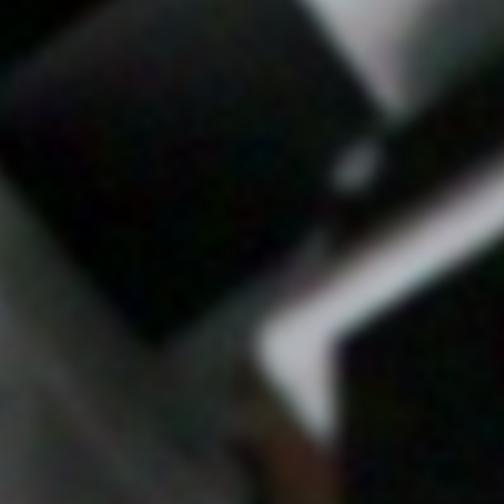

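Emit:
execute_actions(actions=[[[0,0,0,0,0,0,0.754,0.45,0.869,-0.609,0.754,-0.45,0.869,-0.609,-0.068,0,-0.95,0.262,0.714,0.678,0.226,0.168,0.2,-0.7,0,0,0,0,0,0,0.754,0,0.576,0.696,0.754,0,0.576,0.696,0.754,0,0.576,0.696,0.714,0.678,0.226,0.168,0.4,-0.6]],[[-0.0152,0.0427,-0.0642,0,0,0,0.754,0.45,0.869,-0.609,0.754,-0.45,0.869,-0.609,-0.068,0,-0.95,0.262,0.714,0.678,0.226,0.168,0.2,-0.7,0,0,0,0,0,0,0.754,0,0.576,0.696,0.754,0,0.576,0.696,0.754,0,0.576,0.696,0.714,0.678,0.226,0.168,0.4,-0.6]]], cameras=["cam_left_wrist"])

Emit:
zoom_image(camera="cam_left_wrist", region=[350, 135, 390, 175])

Scene clock: 1123.90 s.
left_arm: end_effector_position=(+0.4009, -0.2382, +0.1667) hand_goal=(+0.754, +0.450, +0.870, -0.608, +0.754, -0.450, +0.870, -0.608, -0.068, +0.000, -0.950, +0.262, +0.714, +0.678, +0.226, +0.168) hand_measured=(+0.754, +0.444, +0.868, -0.610, +0.754, -0.444, +0.868, -0.610, -0.054, +0.000, -0.948, +0.264, +0.714, +0.678, +0.224, +0.168) hand_current_ma=(+0, -2, +0, +0, +0, +2, +0, +0, +9, +0, +0, +1, +0, +0, -1, +0) hand_state=(goal, goal, goal, goal, goal, goal, goal, goal, goal, goal, goal, goal, goal, goal, goal, goal) hand_current_limit=0.20 hand_speed=-0.70 end_effector_quat_wxyz=(+0.101, +0.731, +0.665, +0.115) | right_arm: end_effector_position=(+0.2045, -0.0277, +0.2282) hand_goal=(+0.754, +0.000, +0.576, +0.696, +0.754, +0.000, +0.576, +0.696, +0.754, +0.000, +0.576, +0.696, +0.714, +0.678, +0.226, +0.168) hand_measured=(+0.754, +0.000, +0.576, +0.696, +0.754, +0.000, +0.576, +0.696, +0.754, +0.000, +0.576, +0.696, +0.714, +0.678, +0.224, +0.168) hand_current_ma=(-1, +0, +1, +0, -1, +0, +1, +0, -1, +0, +1, +0, +0, -1, -5, -1) hand_state=(goal, goal, goal, goal, goal, goal, goal, goal, goal, goal, goal, goal, goal, goal, goal, goal) hand_current_limit=0.40 hand_speed=-0.60 end_effector_quat_wxyz=(+0.183, +0.254, +0.950, +0.013)
Joint positions: left_arm=[-0.761 1.322 0.957 -0.984 -0.215 -0.644] | right_arm=[-0.747 0.483 0.684 -1.455 -0.19 -1.764]
Joint torques (N m): left_arm=[-0.38 -8.29 12.1 0.29 -0.47 -0.08] | right_arm=[-0.32 0.97 12.67 0.69 -0.28 0.06]
Motor temperatures (°C): left_arm=[34 32 46 30 30 33] | right_arm=[32 30 60 33 34 33]
Heat: left arm: hottest elbow 46 °C; right arm: hottest elbow 60 °C.
Hand target: left_arm +0.4140, -0.2511, +0.1952; +0.128, +0.726, +0.665, +0.118 | right_arm +0.2082, -0.0310, +0.2423; +0.197, +0.252, +0.947, +0.005
Off the commanded pose: left_arm 0.034 m, 3 deg | right_arm 0.015 m, 2 deg.
Step readings (end_effector_position of left_arm | right_arm):
0: (+0.4037, -0.2409, +0.1549) | (+0.2045, -0.0277, +0.2282)
1: (+0.4037, -0.2409, +0.1549) | (+0.2045, -0.0277, +0.2282)
2: (+0.4037, -0.2409, +0.1549) | (+0.2045, -0.0277, +0.2282)
4: (+0.4037, -0.2409, +0.1548) | (+0.2045, -0.0277, +0.2282)
8: (+0.4037, -0.2409, +0.1548) | (+0.2045, -0.0277, +0.2282)
15: (+0.4037, -0.2409, +0.1548) | (+0.2045, -0.0277, +0.2282)
16: (+0.4037, -0.2409, +0.1548) | (+0.2045, -0.0277, +0.2282)
17: (+0.4033, -0.2404, +0.1544) | (+0.2045, -0.0277, +0.2282)
19: (+0.3999, -0.2372, +0.1526) | (+0.2045, -0.0277, +0.2282)
23: (+0.3966, -0.2341, +0.1550) | (+0.2045, -0.0277, +0.2282)
30: (+0.4014, -0.2386, +0.1668) | (+0.2045, -0.0277, +0.2282)
Images, in order (width x height): cam_left_wrist 672x504.

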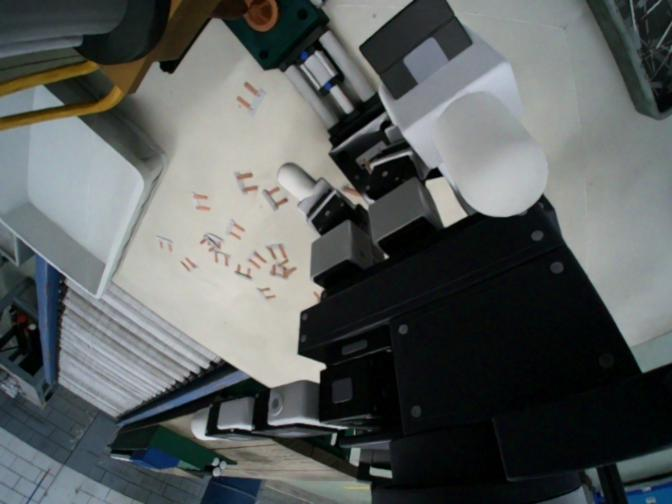

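Scaled by 12.600 from the camera's 672x504 image, which has a finer 960x720 frame.

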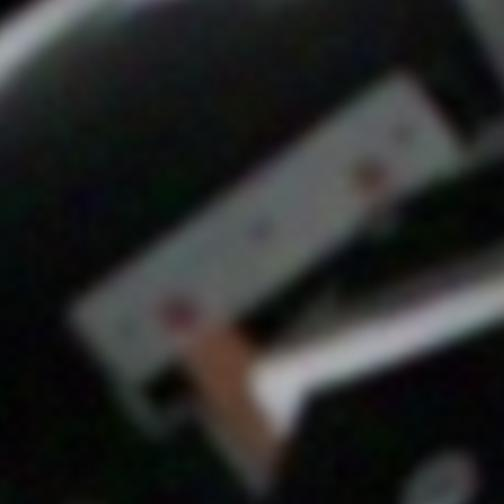

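Emit:
execute_actions(actions=[[[0,0.0114,-0.0313,0,0,0,0.754,0.45,0.869,-0.609,0.754,-0.45,0.869,-0.609,-0.068,0,-0.95,0.262,0.714,0.678,0.226,0.168,0.2,-0.7,0,0,0,0,0,0,0.754,0,0.576,0.696,0.754,0,0.576,0.696,0.754,0,0.576,0.696,0.714,0.678,0.226,0.168,0.4,-0.6]],[[0.0115,-0.1025,-0.04,0,0,0,0.754,0.45,0.869,-0.609,0.754,-0.45,0.869,-0.609,-0.068,0,-0.95,0.262,0.714,0.678,0.226,0.168,0.2,-0.7,0,0,0,0,0,0,0.754,0,0.576,0.696,0.754,0,0.576,0.696,0.754,0,0.576,0.696,0.714,0.678,0.226,0.168,0.4,-0.6]]], cameras=["cam_left_wrist"])

Emit:
zoom_image(camera="cam_left_wrist", region=[305, 60, 385, 140])

Scene clock: 1136.90 s.
left_arm: end_effector_position=(+0.3534, -0.2377, +0.2192) hand_goal=(+0.754, +0.450, +0.870, -0.608, +0.754, -0.450, +0.870, -0.608, -0.068, +0.000, -0.950, +0.262, +0.714, +0.678, +0.226, +0.168) hand_measured=(+0.754, +0.444, +0.868, -0.610, +0.754, -0.444, +0.868, -0.610, -0.054, +0.000, -0.948, +0.264, +0.716, +0.678, +0.224, +0.168) hand_current_ma=(+0, -2, +0, +0, +0, +1, +0, +0, +9, +0, +0, +1, +0, +0, -1, +0) hand_state=(goal, goal, goal, goal, goal, goal, goal, goal, goal, goal, goal, goal, goal, goal, goal, goal) hand_current_limit=0.20 hand_speed=-0.70 end_effector_quat_wxyz=(+0.132, +0.726, +0.665, +0.118) | right_arm: end_effector_position=(+0.2045, -0.0277, +0.2282) hand_goal=(+0.754, +0.000, +0.576, +0.696, +0.754, +0.000, +0.576, +0.696, +0.754, +0.000, +0.576, +0.696, +0.714, +0.678, +0.226, +0.168) hand_measured=(+0.754, +0.000, +0.576, +0.696, +0.754, +0.000, +0.576, +0.696, +0.754, +0.000, +0.576, +0.696, +0.714, +0.678, +0.224, +0.168) hand_current_ma=(-1, +0, +1, +0, -1, +0, +1, +0, -1, +0, +1, +0, +0, -1, -5, -1) hand_state=(goal, goal, goal, goal, goal, goal, goal, goal, goal, goal, goal, goal, goal, goal, goal, goal) hand_current_limit=0.40 hand_speed=-0.60 end_effector_quat_wxyz=(+0.183, +0.254, +0.950, +0.013)
Joint positions: left_arm=[-0.861 1.161 0.947 -1.094 -0.243 -0.742] | right_arm=[-0.747 0.483 0.684 -1.455 -0.19 -1.764]
Joint torques (N m): left_arm=[-1.08 -6.24 7.69 0.36 -0.54 -0.2] | right_arm=[0.09 0.62 12.62 0.95 -0.24 0.1]
Motor temperatures (°C): left_arm=[34 32 47 30 30 33] | right_arm=[32 30 60 33 34 33]
Heat: left arm: hottest elbow 47 °C; right arm: hottest elbow 60 °C.
Hand target: left_arm +0.3488, -0.2386, +0.2168; +0.128, +0.726, +0.665, +0.118 | right_arm +0.2082, -0.0310, +0.2423; +0.197, +0.252, +0.947, +0.005
Off the commanded pose: left_arm 0.005 m, 1 deg | right_arm 0.015 m, 2 deg.
Step readings (end_effector_position of left_arm | right_arm):
0: (+0.4009, -0.2382, +0.1667) | (+0.2045, -0.0277, +0.2282)
1: (+0.4009, -0.2381, +0.1667) | (+0.2045, -0.0277, +0.2282)
2: (+0.4005, -0.2378, +0.1669) | (+0.2045, -0.0277, +0.2282)
4: (+0.3996, -0.2370, +0.1686) | (+0.2045, -0.0277, +0.2282)
8: (+0.4007, -0.2379, +0.1758) | (+0.2045, -0.0277, +0.2282)
15: (+0.4018, -0.2391, +0.1831) | (+0.2045, -0.0277, +0.2282)
16: (+0.4017, -0.2389, +0.1831) | (+0.2045, -0.0277, +0.2282)
17: (+0.4007, -0.2392, +0.1841) | (+0.2045, -0.0277, +0.2282)
19: (+0.3948, -0.2381, +0.1899) | (+0.2045, -0.0277, +0.2282)
23: (+0.3694, -0.2400, +0.2072) | (+0.2045, -0.0277, +0.2282)
30: (+0.3548, -0.2408, +0.2215) | (+0.2045, -0.0277, +0.2282)
Images, in order (width x height): cam_left_wrist 672x504.

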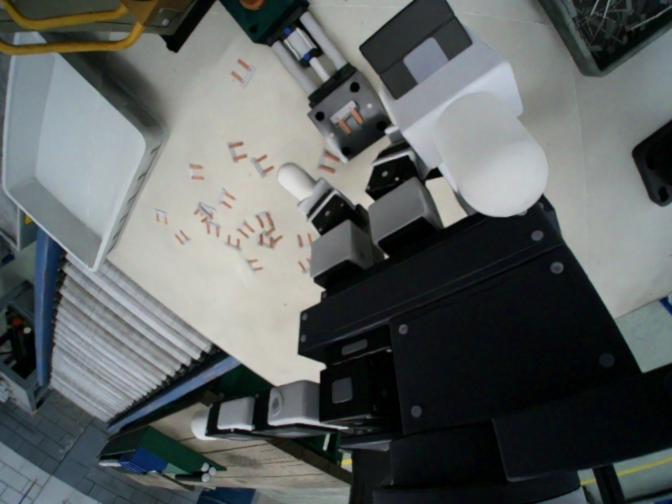

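Scaled by 6.300 from the camera's 672x504 image, which has a finer 960x720 frame.

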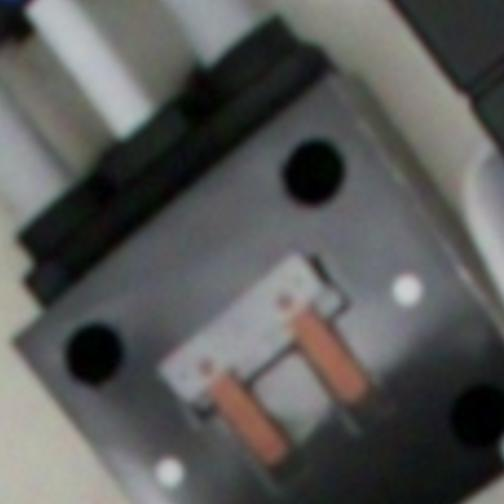

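Emit:
zoom_image(camera="cam_left_wrist", region=[325, 95, 370, 140])

Scaled by 11.200 from the camera's 672x504 image, which has a finer 960x720 frame.

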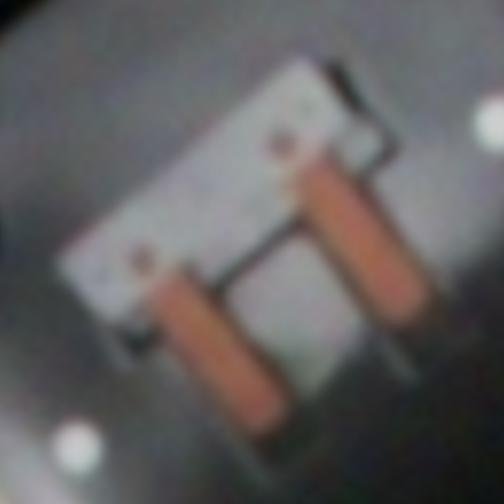

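Emit:
execute_actions(actions=[[[0.0025,0.0663,0.0894,0,0,0,0.754,0.25,0.869,-0.609,0.754,-0.25,0.869,-0.609,-0.068,0,-0.95,0.262,0.714,0.678,0.226,0.168,0.2,-0.7,0,0,0,0,0,0,0.754,0,0.576,0.696,0.754,0,0.576,0.696,0.754,0,0.576,0.696,0.714,0.678,0.226,0.168,0.4,-0.6]],[[0,-0.0087,0.0269,0,0,0,0.754,0.19,0.869,-0.609,0.754,-0.19,0.869,-0.609,-0.068,0,-0.95,0.262,0.714,0.678,0.226,0.168,0.2,-0.7,0,0,0,0,0,0,0.754,0,0.576,0.696,0.754,0,0.576,0.696,0.754,0,0.576,0.696,0.714,0.678,0.226,0.168,0.4,-0.6]]])

Scene clock: 1172.83 s.
left_arm: end_effector_position=(+0.4018, -0.2424, +0.1648) hand_goal=(+0.754, +0.190, +0.870, -0.608, +0.754, -0.190, +0.870, -0.608, -0.068, +0.000, -0.950, +0.262, +0.714, +0.678, +0.226, +0.168) hand_measured=(+0.754, +0.192, +0.868, -0.610, +0.754, -0.192, +0.868, -0.610, -0.054, +0.000, -0.948, +0.264, +0.716, +0.678, +0.224, +0.168) hand_current_ma=(+0, +0, +0, +0, +0, +0, +0, +0, +9, +0, +0, +1, +0, +0, -1, +0) hand_state=(goal, goal, goal, goal, goal, goal, goal, goal, goal, goal, goal, goal, goal, goal, goal, goal) hand_current_limit=0.20 hand_speed=-0.70 end_effector_quat_wxyz=(+0.126, +0.725, +0.667, +0.117) | right_arm: end_effector_position=(+0.2045, -0.0277, +0.2282) hand_goal=(+0.754, +0.000, +0.576, +0.696, +0.754, +0.000, +0.576, +0.696, +0.754, +0.000, +0.576, +0.696, +0.714, +0.678, +0.226, +0.168) hand_measured=(+0.754, +0.000, +0.576, +0.696, +0.754, +0.000, +0.576, +0.696, +0.754, +0.000, +0.576, +0.696, +0.714, +0.678, +0.224, +0.168) hand_current_ma=(-1, +0, +1, +0, -1, +0, +1, +0, -1, +0, +1, +0, +0, -1, -5, -1) hand_state=(goal, goal, goal, goal, goal, goal, goal, goal, goal, goal, goal, goal, goal, goal, goal, goal) hand_current_limit=0.40 hand_speed=-0.60 end_effector_quat_wxyz=(+0.183, +0.254, +0.950, +0.013)
Joint positions: left_arm=[-0.769 1.313 0.928 -0.917 -0.217 -0.657] | right_arm=[-0.747 0.483 0.684 -1.455 -0.19 -1.764]
Joint torques (N m): left_arm=[0.26 -7.41 7.31 1.32 -0.36 0.07] | right_arm=[0.5 -0.15 12.53 0.96 -0.3 0.08]
Motor temperatures (°C): left_arm=[34 32 47 30 30 33] | right_arm=[32 30 60 33 34 33]
Heat: left arm: hottest elbow 47 °C; right arm: hottest elbow 60 °C.
Hand target: left_arm +0.4050, -0.2420, +0.1630; +0.128, +0.726, +0.665, +0.118 | right_arm +0.2082, -0.0310, +0.2423; +0.197, +0.252, +0.947, +0.005
Off the commanded pose: left_arm 0.004 m, 0 deg | right_arm 0.015 m, 2 deg.
Step readings (end_effector_position of left_arm | right_arm):
0: (+0.3534, -0.2377, +0.2192) | (+0.2045, -0.0277, +0.2282)
1: (+0.3534, -0.2377, +0.2191) | (+0.2045, -0.0277, +0.2282)
2: (+0.3541, -0.2383, +0.2185) | (+0.2045, -0.0277, +0.2282)
4: (+0.3617, -0.2424, +0.2139) | (+0.2045, -0.0277, +0.2282)
8: (+0.3853, -0.2394, +0.1920) | (+0.2045, -0.0277, +0.2282)
15: (+0.3980, -0.2377, +0.1717) | (+0.2045, -0.0277, +0.2282)
16: (+0.3983, -0.2382, +0.1719) | (+0.2045, -0.0277, +0.2282)
17: (+0.3990, -0.2389, +0.1723) | (+0.2045, -0.0277, +0.2282)
19: (+0.4008, -0.2409, +0.1726) | (+0.2045, -0.0277, +0.2282)
23: (+0.4018, -0.2422, +0.1699) | (+0.2045, -0.0277, +0.2282)
30: (+0.4015, -0.2421, +0.1646) | (+0.2045, -0.0277, +0.2282)

Emit:
execute_actions(actions=[[[0.0075,-0.0067,0.0145,0,0,0,0.754,0.19,0.869,-0.609,0.754,-0.19,0.869,-0.609,-0.068,0,-0.95,0.262,0.714,0.678,0.226,0.168,0.2,-0.7,0,0,0,0,0,0,0.754,0,0.576,0.696,0.754,0,0.576,0.696,0.754,0,0.576,0.696,0.714,0.678,0.226,0.168,0.4,-0.6]]])

Scene clock: 1182.20 s.
left_arm: end_effector_position=(+0.4000, -0.2401, +0.1552) hand_goal=(+0.754, +0.190, +0.870, -0.608, +0.754, -0.190, +0.870, -0.608, -0.068, +0.000, -0.950, +0.262, +0.714, +0.678, +0.226, +0.168) hand_measured=(+0.754, +0.192, +0.868, -0.610, +0.754, -0.192, +0.868, -0.610, -0.054, +0.000, -0.948, +0.264, +0.716, +0.678, +0.224, +0.168) hand_current_ma=(+0, +0, +0, +0, +0, +0, +0, +0, +9, +0, +0, +1, +0, +0, -1, +0) hand_state=(goal, goal, goal, goal, goal, goal, goal, goal, goal, goal, goal, goal, goal, goal, goal, goal) hand_current_limit=0.20 hand_speed=-0.70 end_effector_quat_wxyz=(+0.126, +0.727, +0.665, +0.116) | right_arm: end_effector_position=(+0.2045, -0.0277, +0.2282) hand_goal=(+0.754, +0.000, +0.576, +0.696, +0.754, +0.000, +0.576, +0.696, +0.754, +0.000, +0.576, +0.696, +0.714, +0.678, +0.226, +0.168) hand_measured=(+0.754, +0.000, +0.576, +0.696, +0.754, +0.000, +0.576, +0.696, +0.754, +0.000, +0.576, +0.696, +0.714, +0.678, +0.224, +0.168) hand_current_ma=(-1, +0, +1, +0, -1, +0, +1, +0, -1, +0, +1, +0, +0, -1, -5, -1) hand_state=(goal, goal, goal, goal, goal, goal, goal, goal, goal, goal, goal, goal, goal, goal, goal, goal) hand_current_limit=0.40 hand_speed=-0.60 end_effector_quat_wxyz=(+0.183, +0.254, +0.950, +0.013)
Joint positions: left_arm=[-0.766 1.314 0.902 -0.887 -0.215 -0.649] | right_arm=[-0.747 0.483 0.684 -1.455 -0.19 -1.764]
Joint torques (N m): left_arm=[0.67 -7.41 7.24 1.33 -0.35 0.08] | right_arm=[-0.67 0.15 12.59 0.83 -0.26 0.05]
Motor temperatures (°C): left_arm=[34 32 47 30 30 33] | right_arm=[32 30 60 33 34 33]
Heat: left arm: hottest elbow 47 °C; right arm: hottest elbow 60 °C.
Hand target: left_arm +0.4046, -0.2374, +0.1534; +0.128, +0.726, +0.665, +0.118 | right_arm +0.2082, -0.0310, +0.2423; +0.197, +0.252, +0.947, +0.005
Off the commanded pose: left_arm 0.006 m, 0 deg | right_arm 0.015 m, 2 deg.
Step readings (end_effector_position of left_arm | right_arm):
0: (+0.4018, -0.2424, +0.1648) | (+0.2045, -0.0277, +0.2282)
1: (+0.4018, -0.2425, +0.1649) | (+0.2045, -0.0277, +0.2282)
2: (+0.4018, -0.2426, +0.1644) | (+0.2045, -0.0277, +0.2282)
4: (+0.4019, -0.2427, +0.1627) | (+0.2045, -0.0277, +0.2282)
8: (+0.3998, -0.2402, +0.1566) | (+0.2045, -0.0277, +0.2282)
15: (+0.3999, -0.2399, +0.1551) | (+0.2045, -0.0277, +0.2282)

Emit:
execute_actions(actions=[[[0,-0.0013,0.004,0,0,0,0.754,0.17,0.869,-0.609,0.754,-0.17,0.869,-0.609,-0.068,0,-0.95,0.262,0.714,0.678,0.226,0.168,0.2,-0.7,0,0,0,0,0,0,0.754,0,0.576,0.696,0.754,0,0.576,0.696,0.754,0,0.576,0.696,0.714,0.678,0.226,0.168,0.4,-0.6]],[[0,0,0,0,0,0,0.754,0.12,0.869,-0.609,0.754,-0.12,0.869,-0.609,-0.068,0,-0.95,0.262,0.714,0.678,0.226,0.168,0.2,-0.85,0,0,0,0,0,0,0.754,0,0.576,0.696,0.754,0,0.576,0.696,0.754,0,0.576,0.696,0.714,0.678,0.226,0.168,0.4,-0.6]]])

Scene clock: 1191.67 s.
left_arm: end_effector_position=(+0.4011, -0.2412, +0.1554) hand_goal=(+0.754, +0.120, +0.870, -0.608, +0.754, -0.120, +0.870, -0.608, -0.068, +0.000, -0.950, +0.262, +0.714, +0.678, +0.226, +0.168) hand_measured=(+0.754, +0.122, +0.868, -0.610, +0.754, -0.122, +0.868, -0.610, -0.054, +0.000, -0.948, +0.264, +0.716, +0.678, +0.224, +0.168) hand_current_ma=(+0, +1, +0, +0, +0, +0, +0, +0, +9, +0, +0, +1, +0, +0, -1, +0) hand_state=(goal, goal, goal, goal, goal, goal, goal, goal, goal, goal, goal, goal, goal, goal, goal, goal) hand_current_limit=0.20 hand_speed=-0.85 end_effector_quat_wxyz=(+0.129, +0.726, +0.665, +0.117) | right_arm: end_effector_position=(+0.2045, -0.0277, +0.2282) hand_goal=(+0.754, +0.000, +0.576, +0.696, +0.754, +0.000, +0.576, +0.696, +0.754, +0.000, +0.576, +0.696, +0.714, +0.678, +0.226, +0.168) hand_measured=(+0.754, +0.000, +0.576, +0.696, +0.754, +0.000, +0.576, +0.696, +0.754, +0.000, +0.576, +0.696, +0.714, +0.678, +0.224, +0.168) hand_current_ma=(-1, +0, +1, +0, -1, +0, +1, +0, -1, +0, +1, +0, +0, -1, -5, -1) hand_state=(goal, goal, goal, goal, goal, goal, goal, goal, goal, goal, goal, goal, goal, goal, goal, goal) hand_current_limit=0.40 hand_speed=-0.60 end_effector_quat_wxyz=(+0.183, +0.254, +0.950, +0.013)
Joint positions: left_arm=[-0.766 1.315 0.902 -0.88 -0.215 -0.648] | right_arm=[-0.747 0.483 0.684 -1.455 -0.19 -1.764]
Joint torques (N m): left_arm=[0.67 -7.36 6.91 1.35 -0.35 0.08] | right_arm=[-0.97 0.62 12.51 0.84 -0.33 0.11]
Motor temperatures (°C): left_arm=[34 32 47 30 30 33] | right_arm=[32 30 60 33 34 33]
Heat: left arm: hottest elbow 47 °C; right arm: hottest elbow 60 °C.
Hand target: left_arm +0.4047, -0.2374, +0.1508; +0.128, +0.726, +0.665, +0.118 | right_arm +0.2082, -0.0310, +0.2423; +0.197, +0.252, +0.947, +0.005
Off the commanded pose: left_arm 0.007 m, 0 deg | right_arm 0.015 m, 2 deg.
Step readings (end_effector_position of left_arm | right_arm):
0: (+0.4000, -0.2401, +0.1552) | (+0.2045, -0.0277, +0.2282)
1: (+0.4000, -0.2401, +0.1552) | (+0.2045, -0.0277, +0.2282)
2: (+0.4001, -0.2402, +0.1553) | (+0.2045, -0.0277, +0.2282)
4: (+0.4004, -0.2405, +0.1555) | (+0.2045, -0.0277, +0.2282)
8: (+0.4009, -0.2410, +0.1556) | (+0.2045, -0.0277, +0.2282)
15: (+0.4011, -0.2412, +0.1554) | (+0.2045, -0.0277, +0.2282)
16: (+0.4011, -0.2412, +0.1554) | (+0.2045, -0.0277, +0.2282)
17: (+0.4011, -0.2412, +0.1554) | (+0.2045, -0.0277, +0.2282)
19: (+0.4011, -0.2412, +0.1554) | (+0.2045, -0.0277, +0.2282)
23: (+0.4011, -0.2412, +0.1554) | (+0.2045, -0.0277, +0.2282)
30: (+0.4011, -0.2412, +0.1554) | (+0.2045, -0.0277, +0.2282)


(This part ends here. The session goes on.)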